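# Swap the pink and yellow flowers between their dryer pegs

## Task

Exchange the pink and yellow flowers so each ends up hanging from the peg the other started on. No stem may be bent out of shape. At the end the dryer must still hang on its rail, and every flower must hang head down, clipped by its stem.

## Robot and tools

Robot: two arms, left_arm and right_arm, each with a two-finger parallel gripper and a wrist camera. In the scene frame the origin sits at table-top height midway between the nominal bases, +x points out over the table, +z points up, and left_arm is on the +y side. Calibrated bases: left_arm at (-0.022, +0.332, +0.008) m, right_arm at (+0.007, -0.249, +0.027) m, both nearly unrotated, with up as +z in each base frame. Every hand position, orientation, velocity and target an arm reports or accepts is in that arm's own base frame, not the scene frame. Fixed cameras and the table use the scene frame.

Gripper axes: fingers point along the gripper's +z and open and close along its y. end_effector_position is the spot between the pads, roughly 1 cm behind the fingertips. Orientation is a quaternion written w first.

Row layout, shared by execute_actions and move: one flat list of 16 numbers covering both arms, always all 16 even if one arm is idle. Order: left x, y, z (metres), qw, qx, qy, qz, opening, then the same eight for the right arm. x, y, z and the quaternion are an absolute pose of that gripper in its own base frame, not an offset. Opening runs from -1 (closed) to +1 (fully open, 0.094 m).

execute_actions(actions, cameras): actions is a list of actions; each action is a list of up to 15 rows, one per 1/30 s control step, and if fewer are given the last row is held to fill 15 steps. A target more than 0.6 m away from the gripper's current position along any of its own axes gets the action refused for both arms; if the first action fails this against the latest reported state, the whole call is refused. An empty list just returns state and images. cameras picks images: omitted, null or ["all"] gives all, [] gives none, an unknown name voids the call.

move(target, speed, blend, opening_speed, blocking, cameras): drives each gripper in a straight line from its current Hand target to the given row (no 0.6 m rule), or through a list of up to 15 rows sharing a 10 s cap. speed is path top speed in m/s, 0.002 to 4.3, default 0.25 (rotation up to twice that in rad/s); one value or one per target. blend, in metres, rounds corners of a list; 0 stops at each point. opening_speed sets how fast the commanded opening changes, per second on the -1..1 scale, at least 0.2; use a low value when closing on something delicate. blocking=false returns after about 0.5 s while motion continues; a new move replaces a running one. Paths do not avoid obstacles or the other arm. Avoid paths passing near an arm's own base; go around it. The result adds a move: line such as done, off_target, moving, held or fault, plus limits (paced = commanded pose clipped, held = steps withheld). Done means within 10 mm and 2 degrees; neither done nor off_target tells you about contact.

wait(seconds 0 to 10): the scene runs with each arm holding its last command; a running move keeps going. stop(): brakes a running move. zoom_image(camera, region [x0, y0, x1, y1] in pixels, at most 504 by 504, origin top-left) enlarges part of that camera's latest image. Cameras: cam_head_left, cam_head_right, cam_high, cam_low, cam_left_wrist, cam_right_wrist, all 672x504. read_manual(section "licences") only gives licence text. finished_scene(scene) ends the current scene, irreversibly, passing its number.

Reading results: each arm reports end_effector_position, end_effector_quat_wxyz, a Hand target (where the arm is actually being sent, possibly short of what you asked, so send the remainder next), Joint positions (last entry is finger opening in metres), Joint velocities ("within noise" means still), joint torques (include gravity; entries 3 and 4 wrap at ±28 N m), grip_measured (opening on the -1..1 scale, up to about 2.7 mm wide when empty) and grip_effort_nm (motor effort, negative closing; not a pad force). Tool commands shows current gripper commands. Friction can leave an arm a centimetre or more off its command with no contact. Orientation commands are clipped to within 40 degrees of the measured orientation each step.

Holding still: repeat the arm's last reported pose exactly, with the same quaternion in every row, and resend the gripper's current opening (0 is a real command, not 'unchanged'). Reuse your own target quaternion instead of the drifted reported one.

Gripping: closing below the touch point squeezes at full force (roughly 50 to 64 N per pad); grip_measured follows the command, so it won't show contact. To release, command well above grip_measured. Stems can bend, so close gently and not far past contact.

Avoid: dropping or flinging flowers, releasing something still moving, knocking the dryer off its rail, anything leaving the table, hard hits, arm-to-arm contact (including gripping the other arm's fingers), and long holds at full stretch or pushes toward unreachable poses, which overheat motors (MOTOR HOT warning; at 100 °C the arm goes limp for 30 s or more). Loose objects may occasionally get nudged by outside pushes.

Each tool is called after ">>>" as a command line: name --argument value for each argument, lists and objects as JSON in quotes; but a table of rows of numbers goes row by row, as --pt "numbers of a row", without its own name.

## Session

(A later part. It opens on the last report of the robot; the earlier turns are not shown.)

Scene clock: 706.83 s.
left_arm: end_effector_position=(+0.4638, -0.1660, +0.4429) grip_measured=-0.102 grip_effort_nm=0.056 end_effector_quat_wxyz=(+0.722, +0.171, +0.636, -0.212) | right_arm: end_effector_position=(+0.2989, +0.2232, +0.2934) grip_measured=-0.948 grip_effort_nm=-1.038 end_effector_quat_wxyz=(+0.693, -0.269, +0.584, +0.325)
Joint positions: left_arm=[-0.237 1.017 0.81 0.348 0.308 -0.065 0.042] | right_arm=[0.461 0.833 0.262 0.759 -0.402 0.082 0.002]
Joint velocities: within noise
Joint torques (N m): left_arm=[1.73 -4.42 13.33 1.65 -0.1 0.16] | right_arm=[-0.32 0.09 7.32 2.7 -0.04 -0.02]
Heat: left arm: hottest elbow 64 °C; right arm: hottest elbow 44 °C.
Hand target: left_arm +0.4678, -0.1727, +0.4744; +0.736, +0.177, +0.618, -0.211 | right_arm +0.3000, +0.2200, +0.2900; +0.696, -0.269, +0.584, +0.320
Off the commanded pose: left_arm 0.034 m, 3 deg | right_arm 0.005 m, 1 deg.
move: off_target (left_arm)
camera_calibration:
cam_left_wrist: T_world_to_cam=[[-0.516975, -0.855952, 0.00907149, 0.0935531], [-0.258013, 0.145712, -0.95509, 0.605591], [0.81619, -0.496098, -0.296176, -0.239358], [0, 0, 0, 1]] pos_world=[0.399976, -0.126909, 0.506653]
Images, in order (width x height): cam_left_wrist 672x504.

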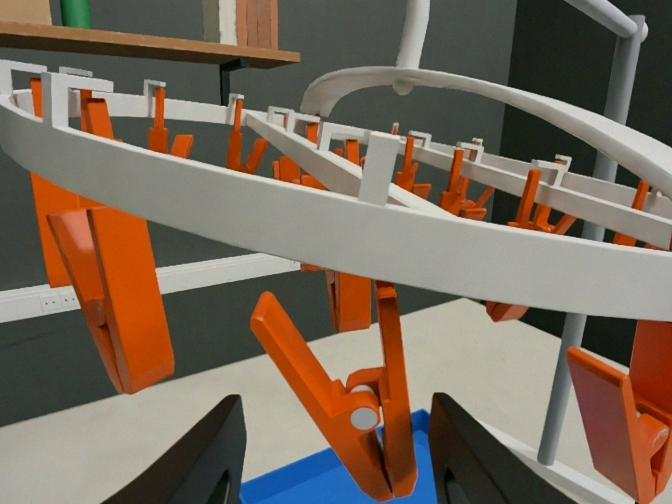

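>>> move --pt "0.471 -0.176 0.489 0.7363 0.1772 0.6180 -0.2112 -0.1 0.30 0.22 0.29 0.6959 -0.2686 0.584 0.3201 -1" --pt "0.471 -0.176 0.489 0.7363 0.1772 0.6180 -0.2112 -0.8 0.30 0.22 0.29 0.6959 -0.2686 0.584 0.3201 -1" --speed 0.06 --opening_speed 0.4 --cameras '["cam_left_wrist"]'

Scene clock: 713.57 s.
left_arm: end_effector_position=(+0.4658, -0.1688, +0.4554) grip_measured=-0.604 grip_effort_nm=-1.057 end_effector_quat_wxyz=(+0.722, +0.171, +0.637, -0.212) | right_arm: end_effector_position=(+0.2989, +0.2232, +0.2934) grip_measured=-0.948 grip_effort_nm=-1.028 end_effector_quat_wxyz=(+0.693, -0.269, +0.584, +0.325)
Joint positions: left_arm=[-0.244 1.017 0.845 0.31 0.301 -0.064 0.019] | right_arm=[0.461 0.833 0.262 0.759 -0.402 0.082 0.002]
Joint velocities: within noise
Joint torques (N m): left_arm=[1.73 -4.66 13.46 1.65 -0.08 0.17] | right_arm=[-0.26 0.03 7.31 2.61 -0.04 -0.05]
Heat: left arm: hottest elbow 65 °C; right arm: hottest elbow 44 °C.
Hand target: left_arm +0.4688, -0.1751, +0.4884; +0.737, +0.177, +0.618, -0.211 | right_arm +0.3000, +0.2200, +0.2900; +0.696, -0.269, +0.584, +0.320
Off the commanded pose: left_arm 0.035 m, 3 deg | right_arm 0.005 m, 1 deg.
move: off_target (left_arm); target 2's new opening was sent with left_arm's hand 0.035 m and 3 deg from that target
camera_calibration:
cam_left_wrist: T_world_to_cam=[[-0.516907, -0.855983, 0.0100285, 0.091598], [-0.260277, 0.145993, -0.954433, 0.61928], [0.815514, -0.495963, -0.298257, -0.237327], [0, 0, 0, 1]] pos_world=[0.402076, -0.12971, 0.519358]
Images, in order (width x height): cam_left_wrist 672x504.

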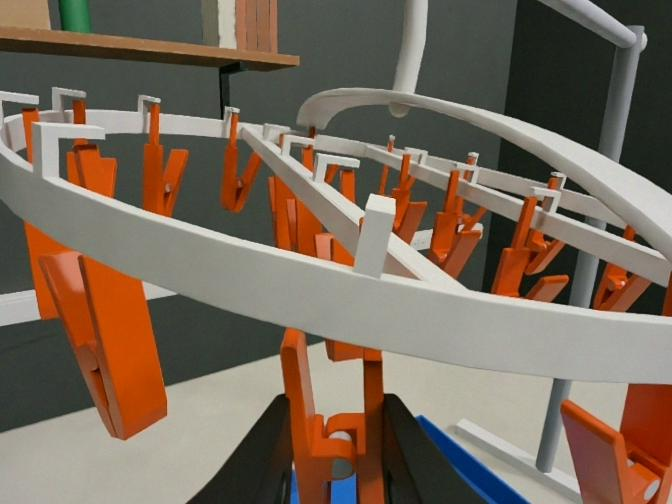

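>>> move --pt "0.468 -0.173 0.474 0.73 0.174 0.627 -0.2112 -0.8 0.31 0.24 0.22 0.6959 -0.2686 0.584 0.3201 -1" --pt "0.468 -0.173 0.474 0.73 0.174 0.627 -0.2112 -0.8 0.40 0.33 0.22 0.6959 -0.2686 0.584 0.3201 -1" --speed 0.15 --cameras '["cam_head_left","cam_head_right","cam_low","cam_right_wrist"]'

>>> zoom_image --camera "cam_head_left" --region '[140, 40, 300, 160]'

>>> zoom_image --camera "cam_head_right" --region '[120, 30, 280, 150]'

>>> zoom_image --camera "cam_low" --region '[200, 110, 360, 230]'

Scene clock: 724.00 s.
left_arm: end_effector_position=(+0.4659, -0.1687, +0.4555) grip_measured=-0.605 grip_effort_nm=-1.057 end_effector_quat_wxyz=(+0.722, +0.170, +0.637, -0.211) | right_arm: end_effector_position=(+0.3917, +0.3186, +0.2120) grip_measured=-0.948 grip_effort_nm=-1.038 end_effector_quat_wxyz=(+0.689, -0.263, +0.594, +0.322)
Joint positions: left_arm=[-0.244 1.017 0.845 0.31 0.3 -0.064 0.019] | right_arm=[0.599 1.559 0.48 1.241 -0.252 0.061 0.002]
Joint velocities: within noise
Joint torques (N m): left_arm=[1.96 -5.01 11.44 1.74 -0.1 0.11] | right_arm=[1.32 -8.59 7.9 1.66 0.11 -0.12]
Heat: left arm: hottest elbow 65 °C; right arm: hottest elbow 44 °C.
Hand target: left_arm +0.4673, -0.1727, +0.4739; +0.730, +0.174, +0.627, -0.211 | right_arm +0.3995, +0.3296, +0.2202; +0.696, -0.268, +0.584, +0.320
Off the commanded pose: left_arm 0.019 m, 2 deg | right_arm 0.016 m, 2 deg.
move: off_target (left_arm, right_arm)
camera_calibration:
cam_right_wrist: T_world_to_cam=[[0.758446, -0.651648, -0.0106514, -0.0884035], [-0.182433, -0.196585, -0.963365, 0.379491], [0.625681, 0.732604, -0.267982, -0.334778], [0, 0, 0, 1]] pos_world=[0.345745, 0.262254, 0.274932]
Images, in order (width x height): cam_head_left 672x504, cam_head_right 672x504, cam_low 672x504, cam_right_wrist 672x504.

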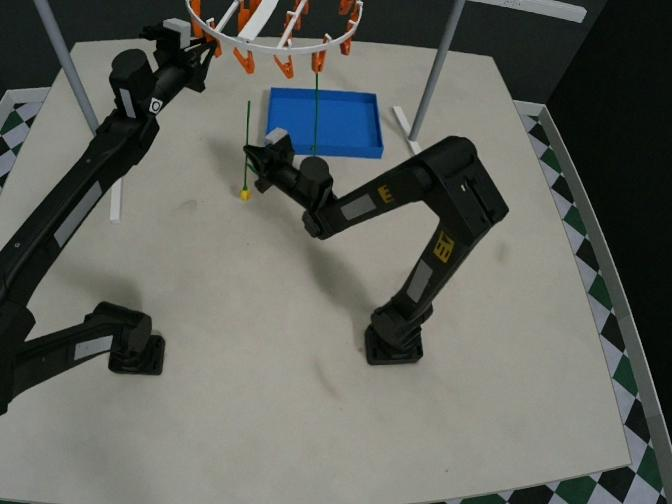

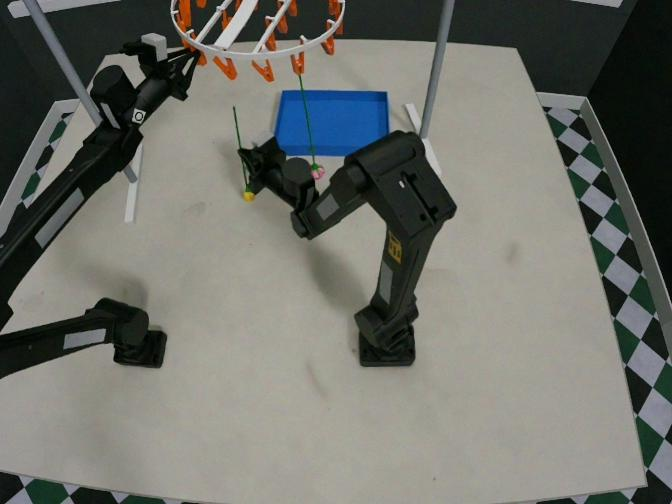

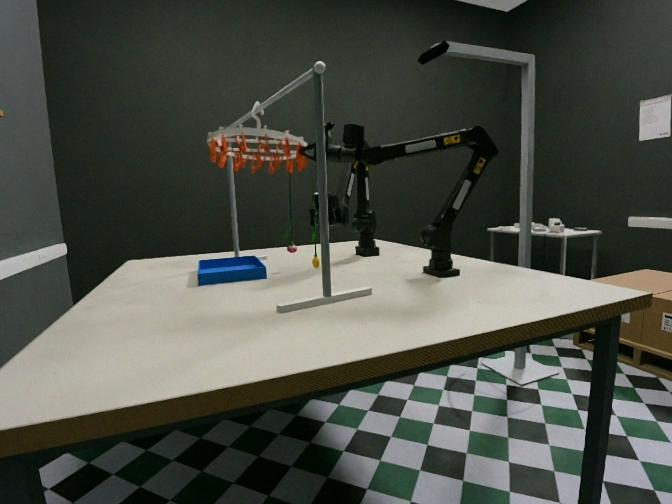

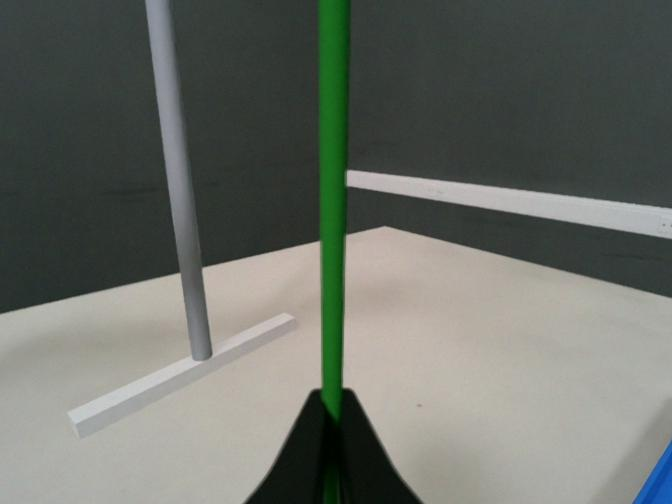

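Scaled by 3.150 from the camera's 672x504 image, which has a finer 960x720 frame.

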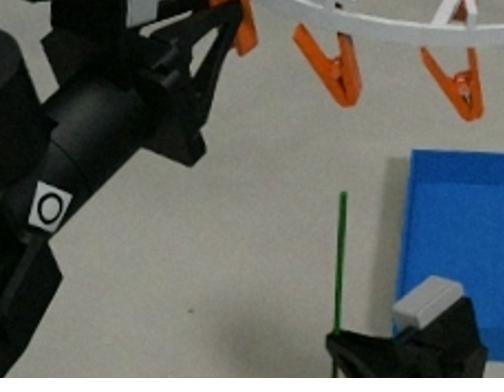

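Scaled by 3.150 from the camera's 672x504 image, which has a finer 960x720 frame.

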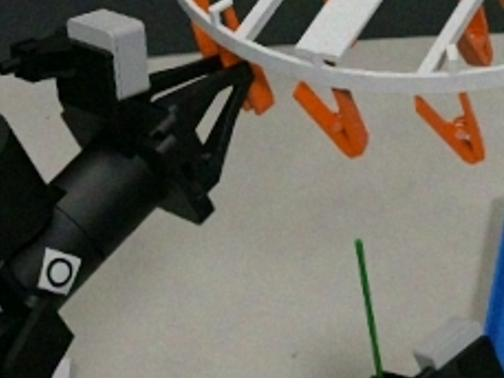

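Scaled by 3.150 from the camera's 672x504 image, which has a finer 960x720 frame.

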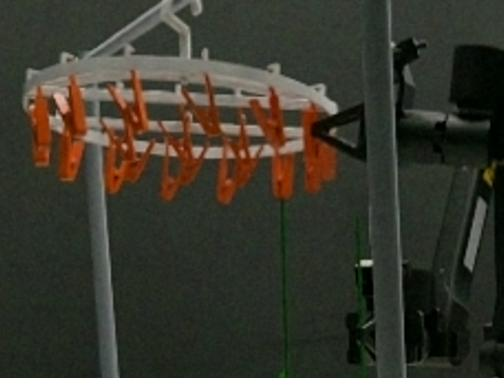

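>>> move --target '[0.468,-0.173,0.474,0.73,0.174,0.627,-0.2112,-0.8,0.433,0.361,0.241,0.6959,-0.2686,0.584,0.3201,-1]' --speed 0.1 --cameras '["cam_head_left","cam_head_right","cam_high","cam_right_wrist","cam_low"]'

>>> zoom_image --camera "cam_head_left" --region '[190, 30, 270, 90]'

>>> zoom_image --camera "cam_head_right" --region '[170, 30, 250, 90]'

>>> zoom_image --camera "cam_high" --region '[290, 60, 370, 120]'

>>> zoom_image --camera "cam_low" --region '[275, 130, 339, 178]'

Scene clock: 736.17 s.
left_arm: end_effector_position=(+0.4659, -0.1687, +0.4555) grip_measured=-0.605 grip_effort_nm=-1.067 end_effector_quat_wxyz=(+0.722, +0.170, +0.637, -0.211) | right_arm: end_effector_position=(+0.4246, +0.3487, +0.2301) grip_measured=-0.948 grip_effort_nm=-1.033 end_effector_quat_wxyz=(+0.688, -0.263, +0.596, +0.321)
Joint positions: left_arm=[-0.244 1.017 0.845 0.31 0.3 -0.064 0.019] | right_arm=[0.615 1.584 0.611 1.13 -0.235 0.058 0.002]
Joint velocities: within noise
Joint torques (N m): left_arm=[1.96 -5.01 11.45 1.74 -0.1 0.11] | right_arm=[1.44 -10.4 8.87 1.68 0.12 -0.12]
Heat: left arm: hottest elbow 65 °C; right arm: hottest elbow 43 °C.
Hand target: left_arm +0.4673, -0.1727, +0.4739; +0.730, +0.174, +0.627, -0.211 | right_arm +0.4322, +0.3605, +0.2410; +0.696, -0.269, +0.584, +0.320
Off the commanded pose: left_arm 0.019 m, 2 deg | right_arm 0.018 m, 2 deg.
move: off_target (left_arm, right_arm)
camera_calibration:
cam_right_wrist: T_world_to_cam=[[0.758441, -0.651647, -0.0110785, -0.0934393], [-0.185593, -0.199652, -0.96213, 0.411037], [0.624757, 0.731775, -0.272366, -0.370851], [0, 0, 0, 1]] pos_world=[0.378846, 0.292554, 0.293429]
Images, in order (width x height): cam_head_left 672x504, cam_head_right 672x504, cam_high 672x504, cam_low 672x504, cam_right_wrist 672x504.

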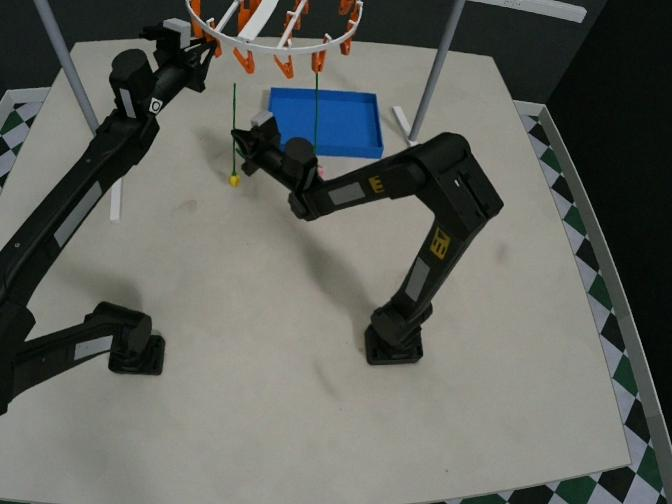

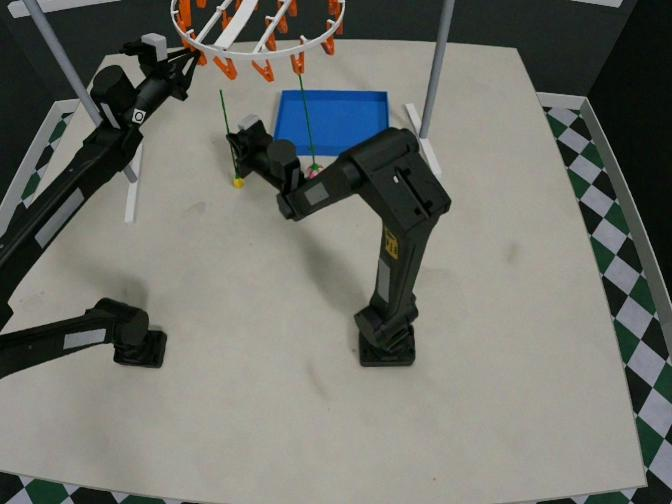

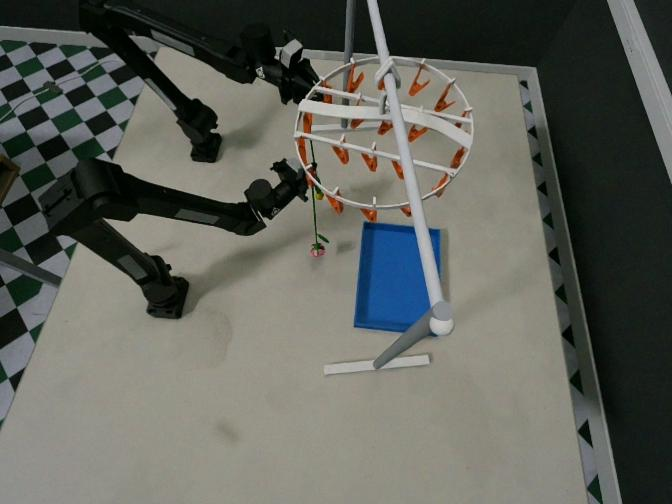

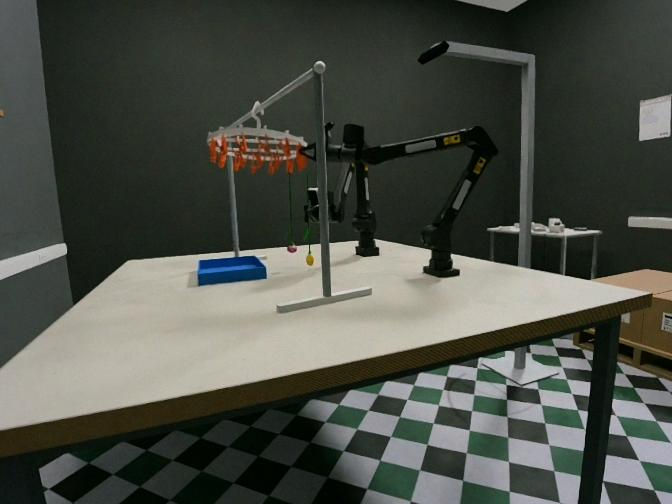

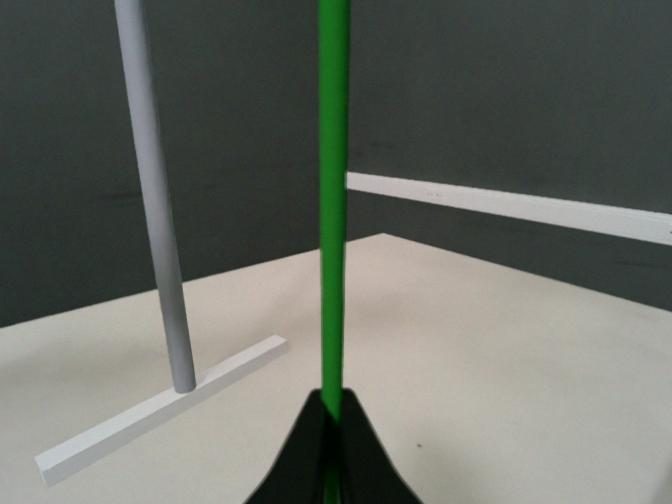

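Scaled by 6.300 from the camera's 672x504 image, which has a finer 960x720 frame.

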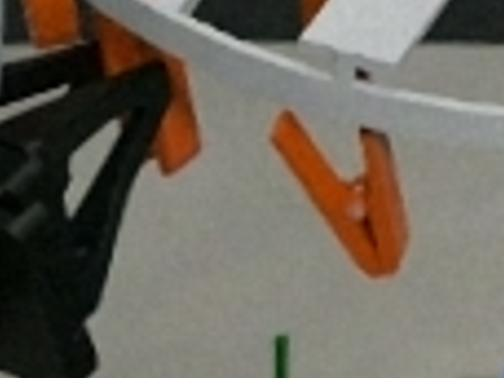

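Scaled by 6.300 from the camera's 672x504 image, which has a finer 960x720 frame.

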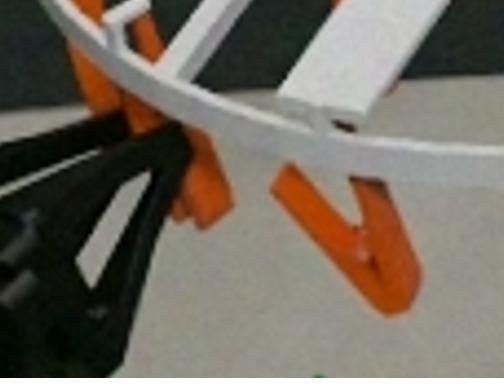

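Scaled by 6.300 from the camera's 672x504 image, which has a finer 960x720 frame.

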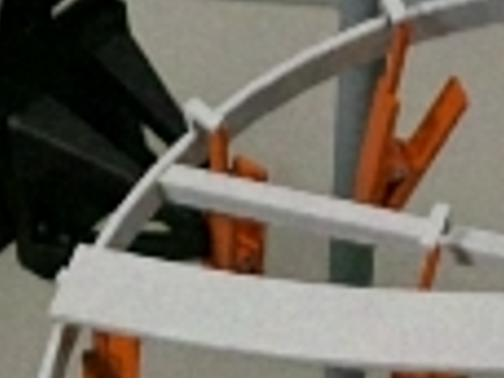

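Scaled by 7.875 from the camera's 672x504 image, which has a finer 960x720 frame.

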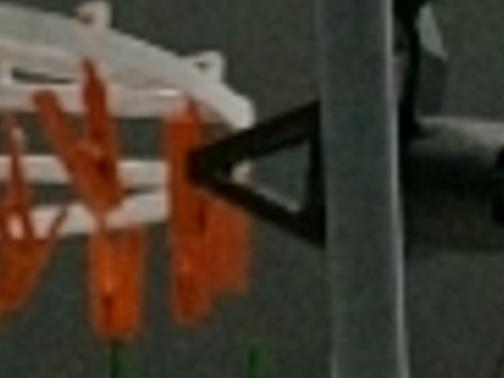

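>>> move --target '[0.468,-0.173,0.474,0.73,0.174,0.627,-0.2112,-0.8,0.456,0.387,0.251,0.6959,-0.2686,0.584,0.3201,-1]' --speed 0.08 --cameras '["cam_head_left","cam_head_right","cam_low","cam_right_wrist"]'

>>> zoom_image --camera "cam_head_left" --region '[200, 40, 240, 70]'

>>> zoom_image --camera "cam_head_right" --region '[180, 45, 220, 75]'

>>> zoom_image --camera "cam_low" --region '[285, 145, 325, 175]'

Scene clock: 747.50 s.
left_arm: end_effector_position=(+0.4659, -0.1687, +0.4555) grip_measured=-0.605 grip_effort_nm=-1.067 end_effector_quat_wxyz=(+0.722, +0.170, +0.637, -0.211) | right_arm: end_effector_position=(+0.4476, +0.3738, +0.2391) grip_measured=-0.948 grip_effort_nm=-1.028 end_effector_quat_wxyz=(+0.687, -0.263, +0.596, +0.321)
Joint positions: left_arm=[-0.244 1.017 0.845 0.31 0.3 -0.064 0.019] | right_arm=[0.633 1.625 0.709 1.071 -0.218 0.055 0.002]
Joint velocities: within noise
Joint torques (N m): left_arm=[1.9 -5.01 11.45 1.73 -0.09 0.11] | right_arm=[1.32 -11.58 9.46 1.62 0.11 -0.12]
Heat: left arm: hottest elbow 65 °C; right arm: hottest elbow 45 °C.
Hand target: left_arm +0.4673, -0.1727, +0.4739; +0.730, +0.174, +0.627, -0.211 | right_arm +0.4551, +0.3864, +0.2510; +0.696, -0.268, +0.584, +0.320
Off the commanded pose: left_arm 0.019 m, 2 deg | right_arm 0.020 m, 2 deg.
move: off_target (left_arm, right_arm)
camera_calibration:
cam_right_wrist: T_world_to_cam=[[0.758238, -0.651882, -0.0111933, -0.0941714], [-0.186716, -0.200666, -0.961702, 0.429638], [0.62467, 0.731289, -0.273869, -0.400566], [0, 0, 0, 1]] pos_world=[0.401846, 0.317754, 0.302427]
Images, in order (width x height): cam_head_left 672x504, cam_head_right 672x504, cam_low 672x504, cam_right_wrist 672x504.

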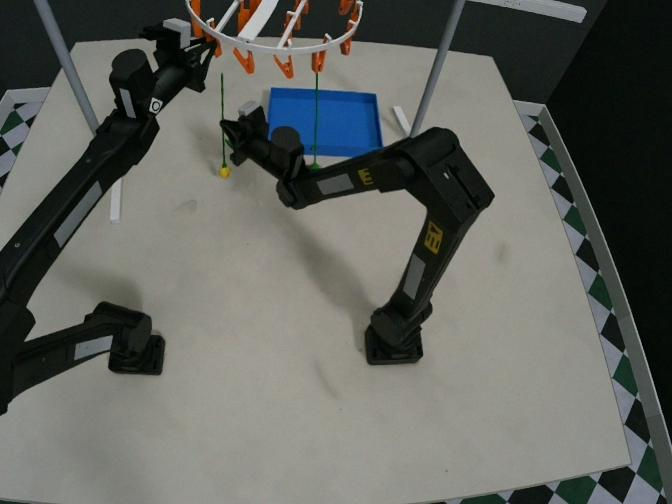

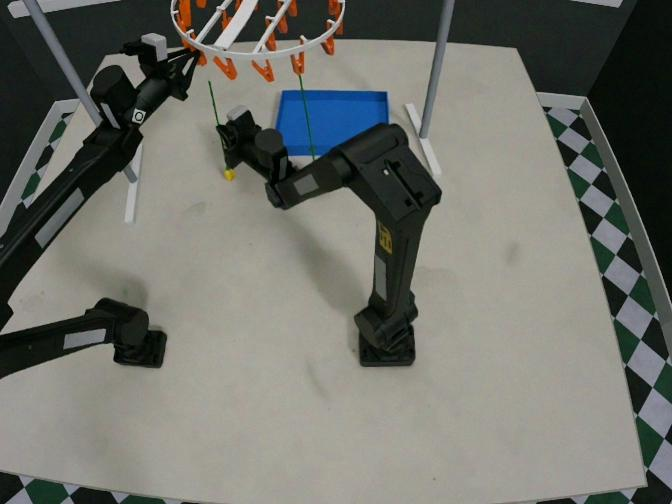

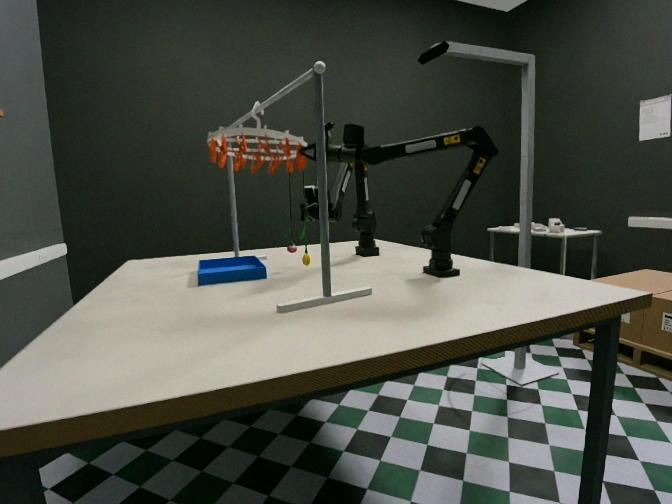

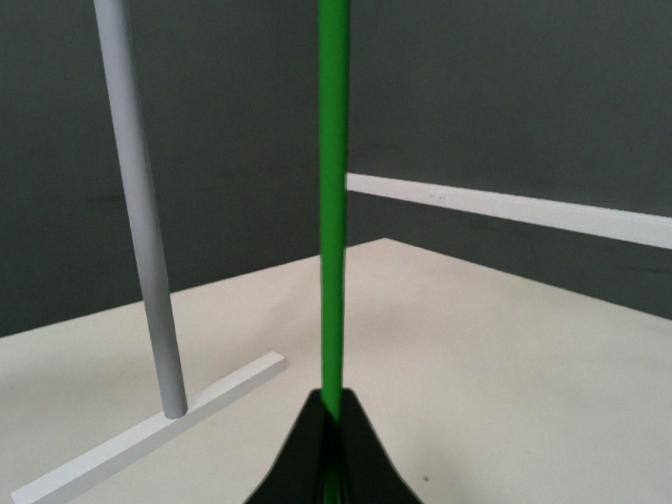

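Scaled by 12.600 from the camera's 672x504 image, which has a finer 960x720 frame.

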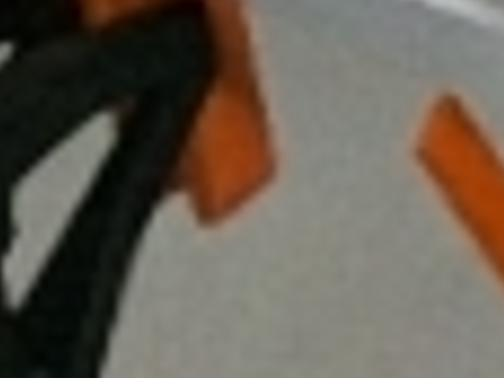

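Scaled by 12.600 from the camera's 672x504 image, which has a finer 960x720 frame.

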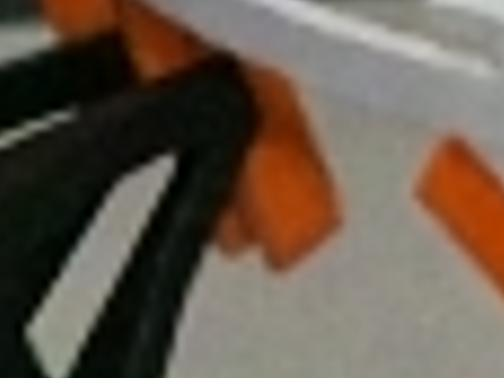

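Scaled by 12.600 from the camera's 672x504 image, which has a finer 960x720 frame.

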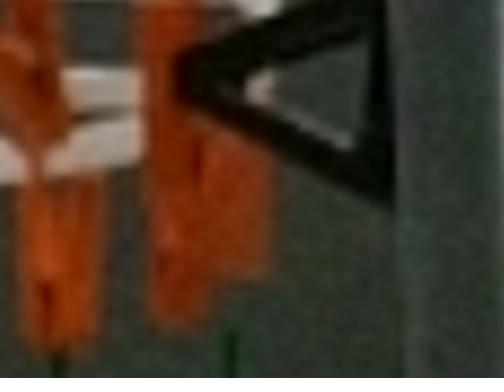

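>>> zoom_image --camera "cam_head_left" --region '[190, 40, 250, 85]'

>>> zoom_image --camera "cam_head_right" --region '[175, 45, 235, 90]'

>>> zoom_image --camera "cam_low" --region '[275, 125, 335, 170]'

>>> execute_actions --actions '[]' --cameras '["cam_high","cam_left_wrist"]'

>>> zoom_image --camera "cam_high" --region '[295, 65, 355, 110]'

Scaled by 8.400 from the camera's 672x504 image, which has a finer 960x720 frame.

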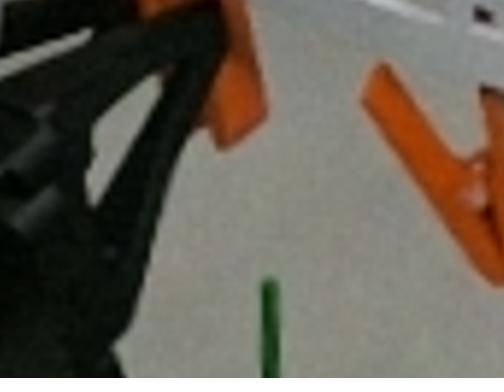

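Scaled by 8.400 from the camera's 672x504 image, which has a finer 960x720 frame.

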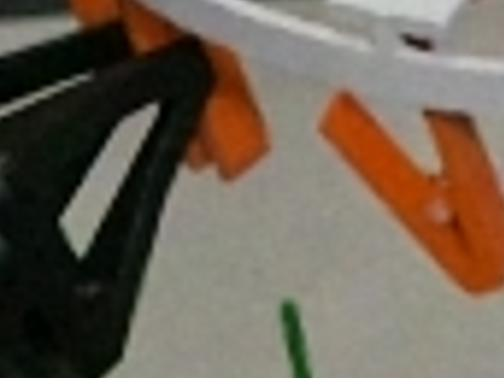

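Scaled by 8.400 from the camera's 672x504 image, which has a finer 960x720 frame.

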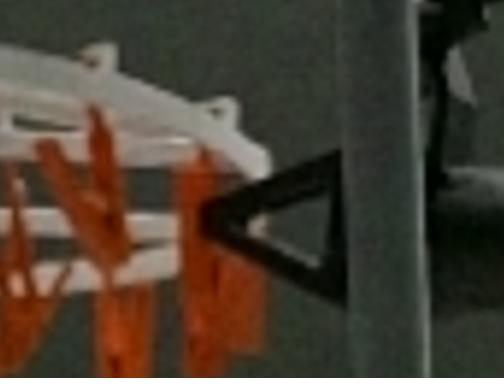

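Scene clock: 760.03 s.
left_arm: end_effector_position=(+0.4659, -0.1687, +0.4555) grip_measured=-0.605 grip_effort_nm=-1.067 end_effector_quat_wxyz=(+0.722, +0.170, +0.637, -0.211) | right_arm: end_effector_position=(+0.4476, +0.3738, +0.2389) grip_measured=-0.948 grip_effort_nm=-1.038 end_effector_quat_wxyz=(+0.687, -0.264, +0.596, +0.321)
Joint positions: left_arm=[-0.244 1.017 0.845 0.31 0.3 -0.064 0.019] | right_arm=[0.633 1.625 0.709 1.07 -0.218 0.054 0.002]
Joint velocities: within noise
Joint torques (N m): left_arm=[1.96 -5.01 11.45 1.74 -0.09 0.11] | right_arm=[1.26 -11.58 9.43 1.7 0.1 -0.11]
Heat: left arm: hottest elbow 65 °C; right arm: hottest elbow 44 °C.
Hand target: left_arm +0.4673, -0.1727, +0.4739; +0.730, +0.174, +0.627, -0.211 | right_arm +0.4551, +0.3864, +0.2510; +0.696, -0.268, +0.584, +0.320
Tool commands: left_gripper/opening=-0.8 right_gripper/opening=-1.0
Off the commanded pose: left_arm 0.019 m, 2 deg | right_arm 0.020 m, 2 deg.
camera_calibration:
cam_left_wrist: T_world_to_cam=[[-0.515931, -0.856575, 0.00977338, 0.0913966], [-0.260319, 0.145905, -0.954435, 0.619298], [0.816119, -0.494967, -0.298259, -0.237473], [0, 0, 0, 1]] pos_world=[0.402175, -0.129612, 0.519358]
Images, in order (width x height): cam_high 672x504, cam_left_wrist 672x504.

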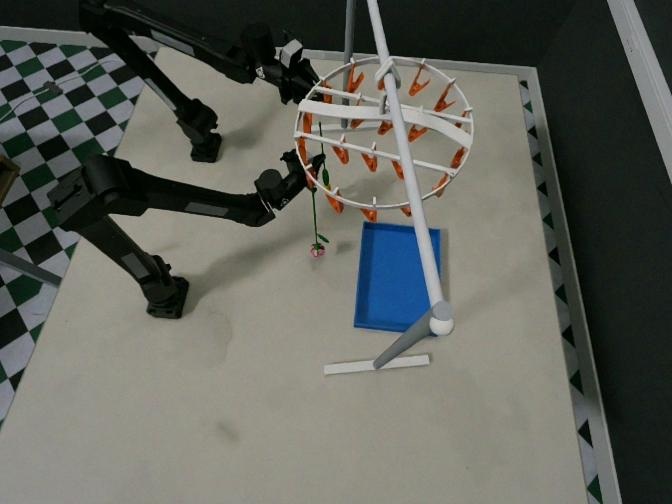

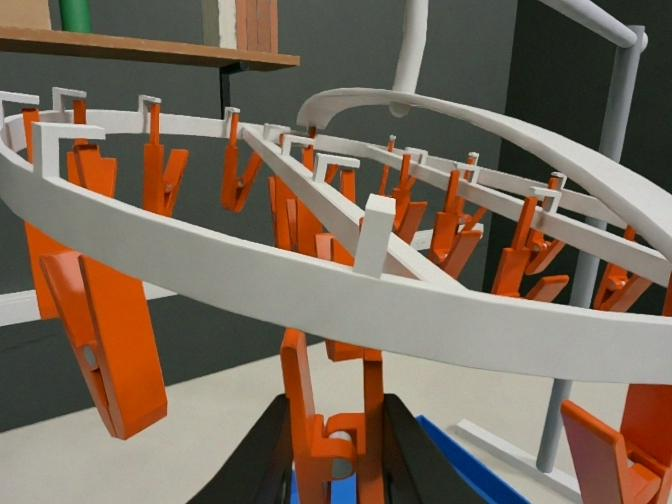

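Scaled by 8.400 from the camera's 672x504 image, which has a finer 960x720 frame.

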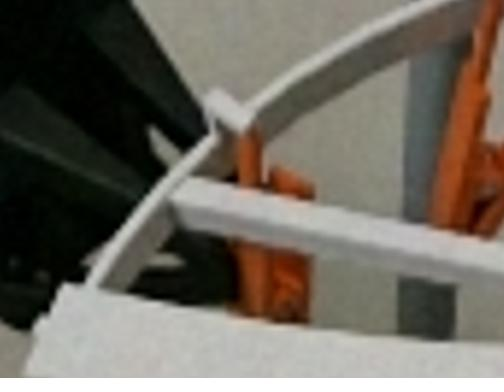

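>>> zoom_image --camera "cam_high" --region '[295, 85, 355, 130]'

Scaled by 8.400 from the camera's 672x504 image, which has a finer 960x720 frame.

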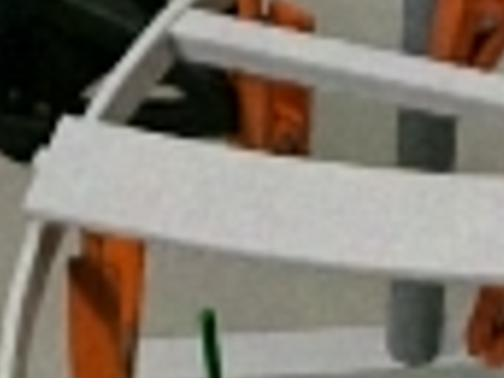

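>>> move --target '[0.468,-0.173,0.474,0.73,0.174,0.627,-0.2112,-0.8,0.479,0.397,0.250,0.6959,-0.2686,0.584,0.3201,-1]' --speed 0.08 --cameras '["cam_head_left","cam_head_right","cam_high","cam_low"]'

>>> zoom_image --camera "cam_head_left" --region '[190, 40, 250, 85]'

>>> zoom_image --camera "cam_head_right" --region '[175, 45, 235, 90]'

>>> zoom_image --camera "cam_low" --region '[285, 145, 325, 175]'

>>> zoom_image --camera "cam_high" --region '[295, 85, 355, 130]'

Scene clock: 779.10 s.
left_arm: end_effector_position=(+0.4660, -0.1686, +0.4555) grip_measured=-0.605 grip_effort_nm=-1.062 end_effector_quat_wxyz=(+0.722, +0.170, +0.637, -0.211) | right_arm: end_effector_position=(+0.4662, +0.3891, +0.2379) grip_measured=-0.948 grip_effort_nm=-1.038 end_effector_quat_wxyz=(+0.686, -0.266, +0.595, +0.323)
Joint positions: left_arm=[-0.244 1.017 0.845 0.31 0.299 -0.064 0.019] | right_arm=[0.633 1.677 0.778 1.053 -0.226 0.054 0.002]
Joint velocities: within noise
Joint torques (N m): left_arm=[1.96 -5.01 11.45 1.72 -0.09 0.11] | right_arm=[0.32 -13.04 9.58 1.62 -0.07 -0.08]
Heat: left arm: hottest elbow 65 °C; right arm: hottest elbow 44 °C.
Hand target: left_arm +0.4673, -0.1726, +0.4739; +0.730, +0.174, +0.627, -0.211 | right_arm +0.4782, +0.3963, +0.2502; +0.696, -0.268, +0.584, +0.320
Off the commanded pose: left_arm 0.019 m, 2 deg | right_arm 0.019 m, 2 deg.
move: off_target (left_arm, right_arm)
Images, in order (width x height): cam_head_left 672x504, cam_head_right 672x504, cam_high 672x504, cam_low 672x504.

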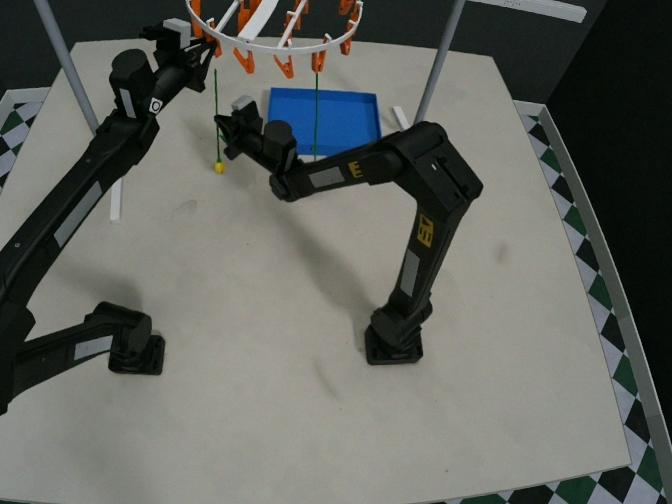

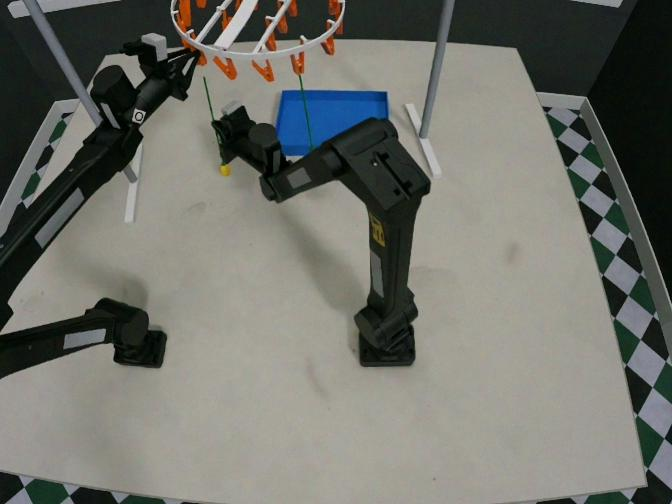

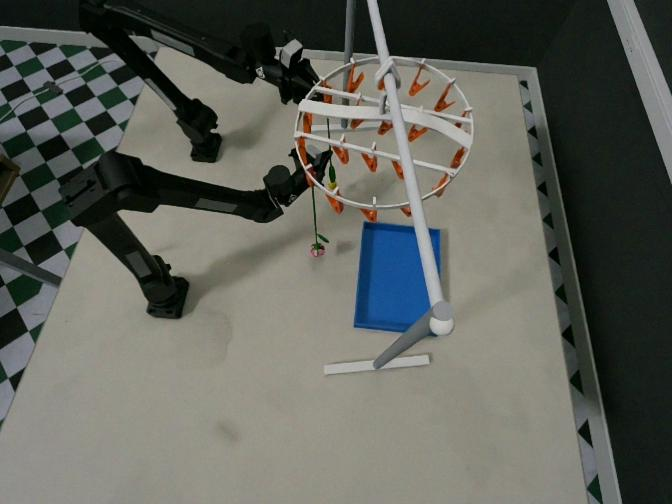

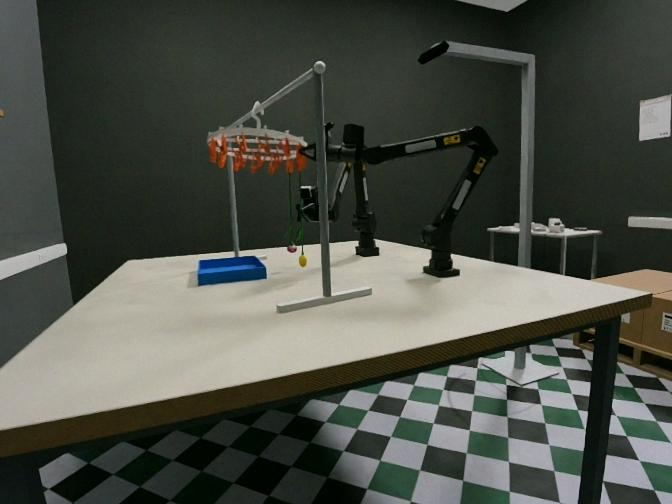

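Scaled by 8.400 from the camera's 672x504 image, which has a finer 960x720 frame.

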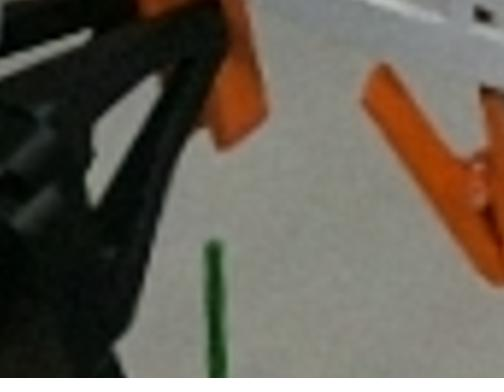

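Scaled by 8.400 from the camera's 672x504 image, which has a finer 960x720 frame.

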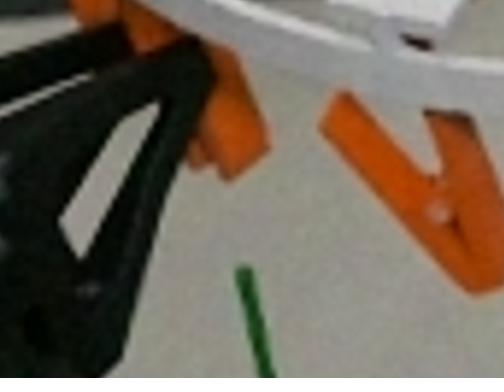

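Scaled by 12.600 from the camera's 672x504 image, which has a finer 960x720 frame.

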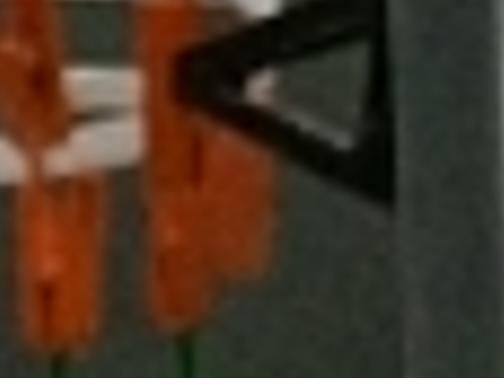

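Scaled by 8.400 from the camera's 672x504 image, which has a finer 960x720 frame.

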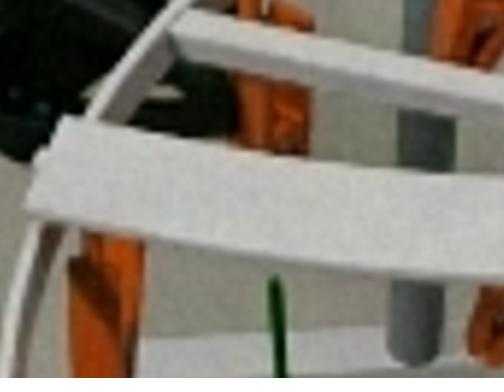

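>>> move --target '[0.468,-0.173,0.474,0.73,0.174,0.627,-0.2112,-0.8,0.480,0.397,0.268,0.6959,-0.2686,0.584,0.3201,-1]' --speed 0.05 --cameras '["cam_head_left","cam_head_right","cam_high","cam_low"]'

>>> zoom_image --camera "cam_head_left" --region '[190, 40, 250, 85]'

>>> zoom_image --camera "cam_head_right" --region '[175, 45, 235, 90]'

>>> zoom_image --camera "cam_low" --region '[285, 145, 325, 175]'

>>> zoom_image --camera "cam_high" --region '[295, 85, 355, 130]'

Scene clock: 786.03 s.
left_arm: end_effector_position=(+0.4660, -0.1686, +0.4555) grip_measured=-0.605 grip_effort_nm=-1.067 end_effector_quat_wxyz=(+0.722, +0.170, +0.637, -0.211) | right_arm: end_effector_position=(+0.4690, +0.3913, +0.2421) grip_measured=-0.948 grip_effort_nm=-1.033 end_effector_quat_wxyz=(+0.679, -0.268, +0.603, +0.322)
Joint positions: left_arm=[-0.244 1.017 0.845 0.31 0.299 -0.064 0.019] | right_arm=[0.633 1.659 0.792 0.999 -0.227 0.054 0.002]
Joint velocities: within noise
Joint torques (N m): left_arm=[1.96 -5.01 11.45 1.74 -0.09 0.11] | right_arm=[0.21 -14.97 9.81 1.66 -0.08 -0.11]
Heat: left arm: hottest elbow 65 °C; right arm: hottest elbow 45 °C.
Hand target: left_arm +0.4673, -0.1726, +0.4739; +0.730, +0.174, +0.627, -0.211 | right_arm +0.4788, +0.3961, +0.2682; +0.696, -0.268, +0.584, +0.320
Off the commanded pose: left_arm 0.019 m, 2 deg | right_arm 0.029 m, 3 deg.
move: off_target (left_arm, right_arm)
Images, in order (width x height): cam_head_left 672x504, cam_head_right 672x504, cam_high 672x504, cam_low 672x504.

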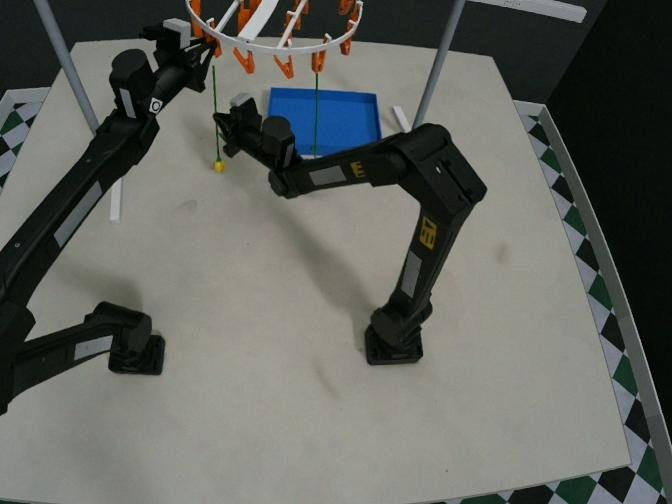

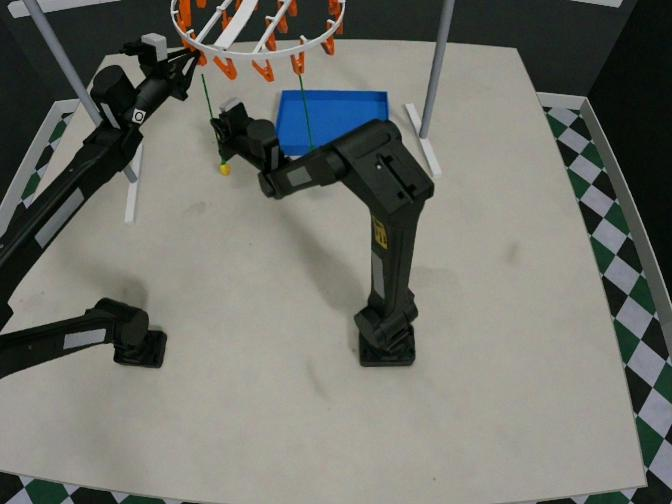

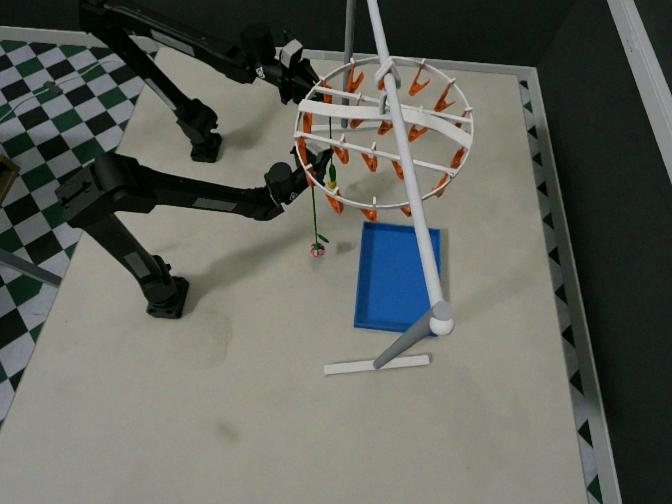

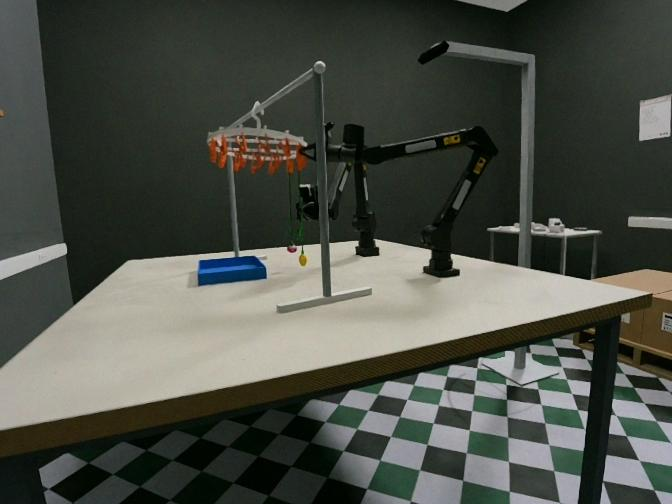

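Scaled by 8.400 from the camera's 672x504 image, which has a finer 960x720 frame.

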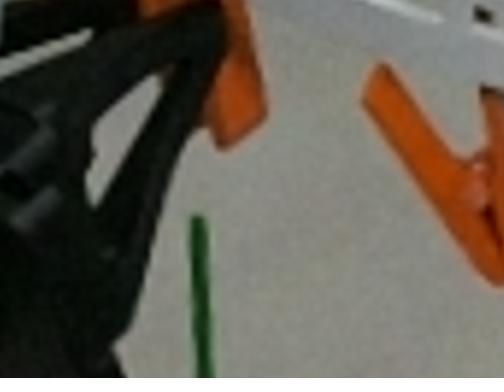

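Scaled by 8.400 from the camera's 672x504 image, which has a finer 960x720 frame.

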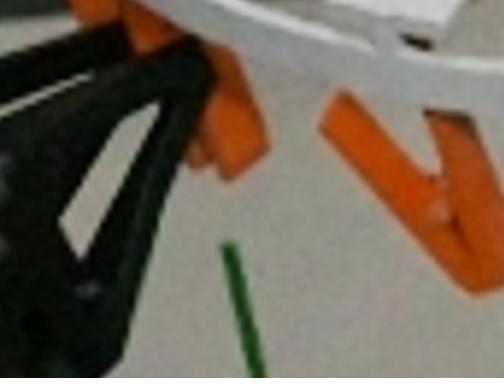

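Scaled by 12.600 from the camera's 672x504 image, which has a finer 960x720 frame.

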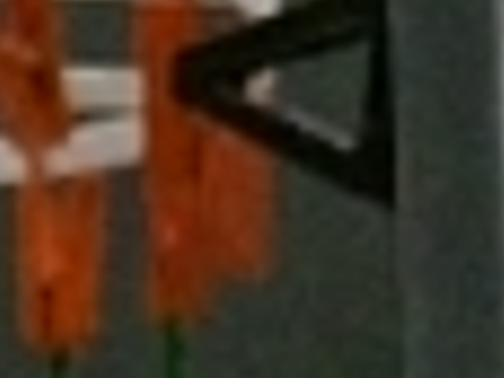

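Scaled by 8.400 from the camera's 672x504 image, which has a finer 960x720 frame.

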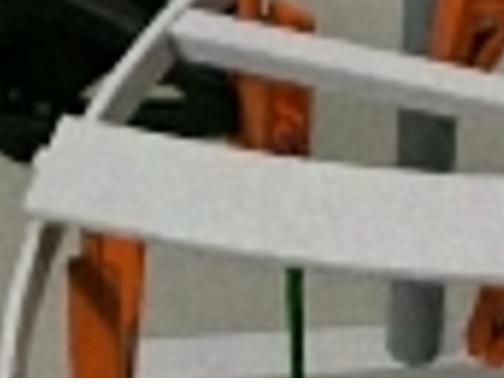

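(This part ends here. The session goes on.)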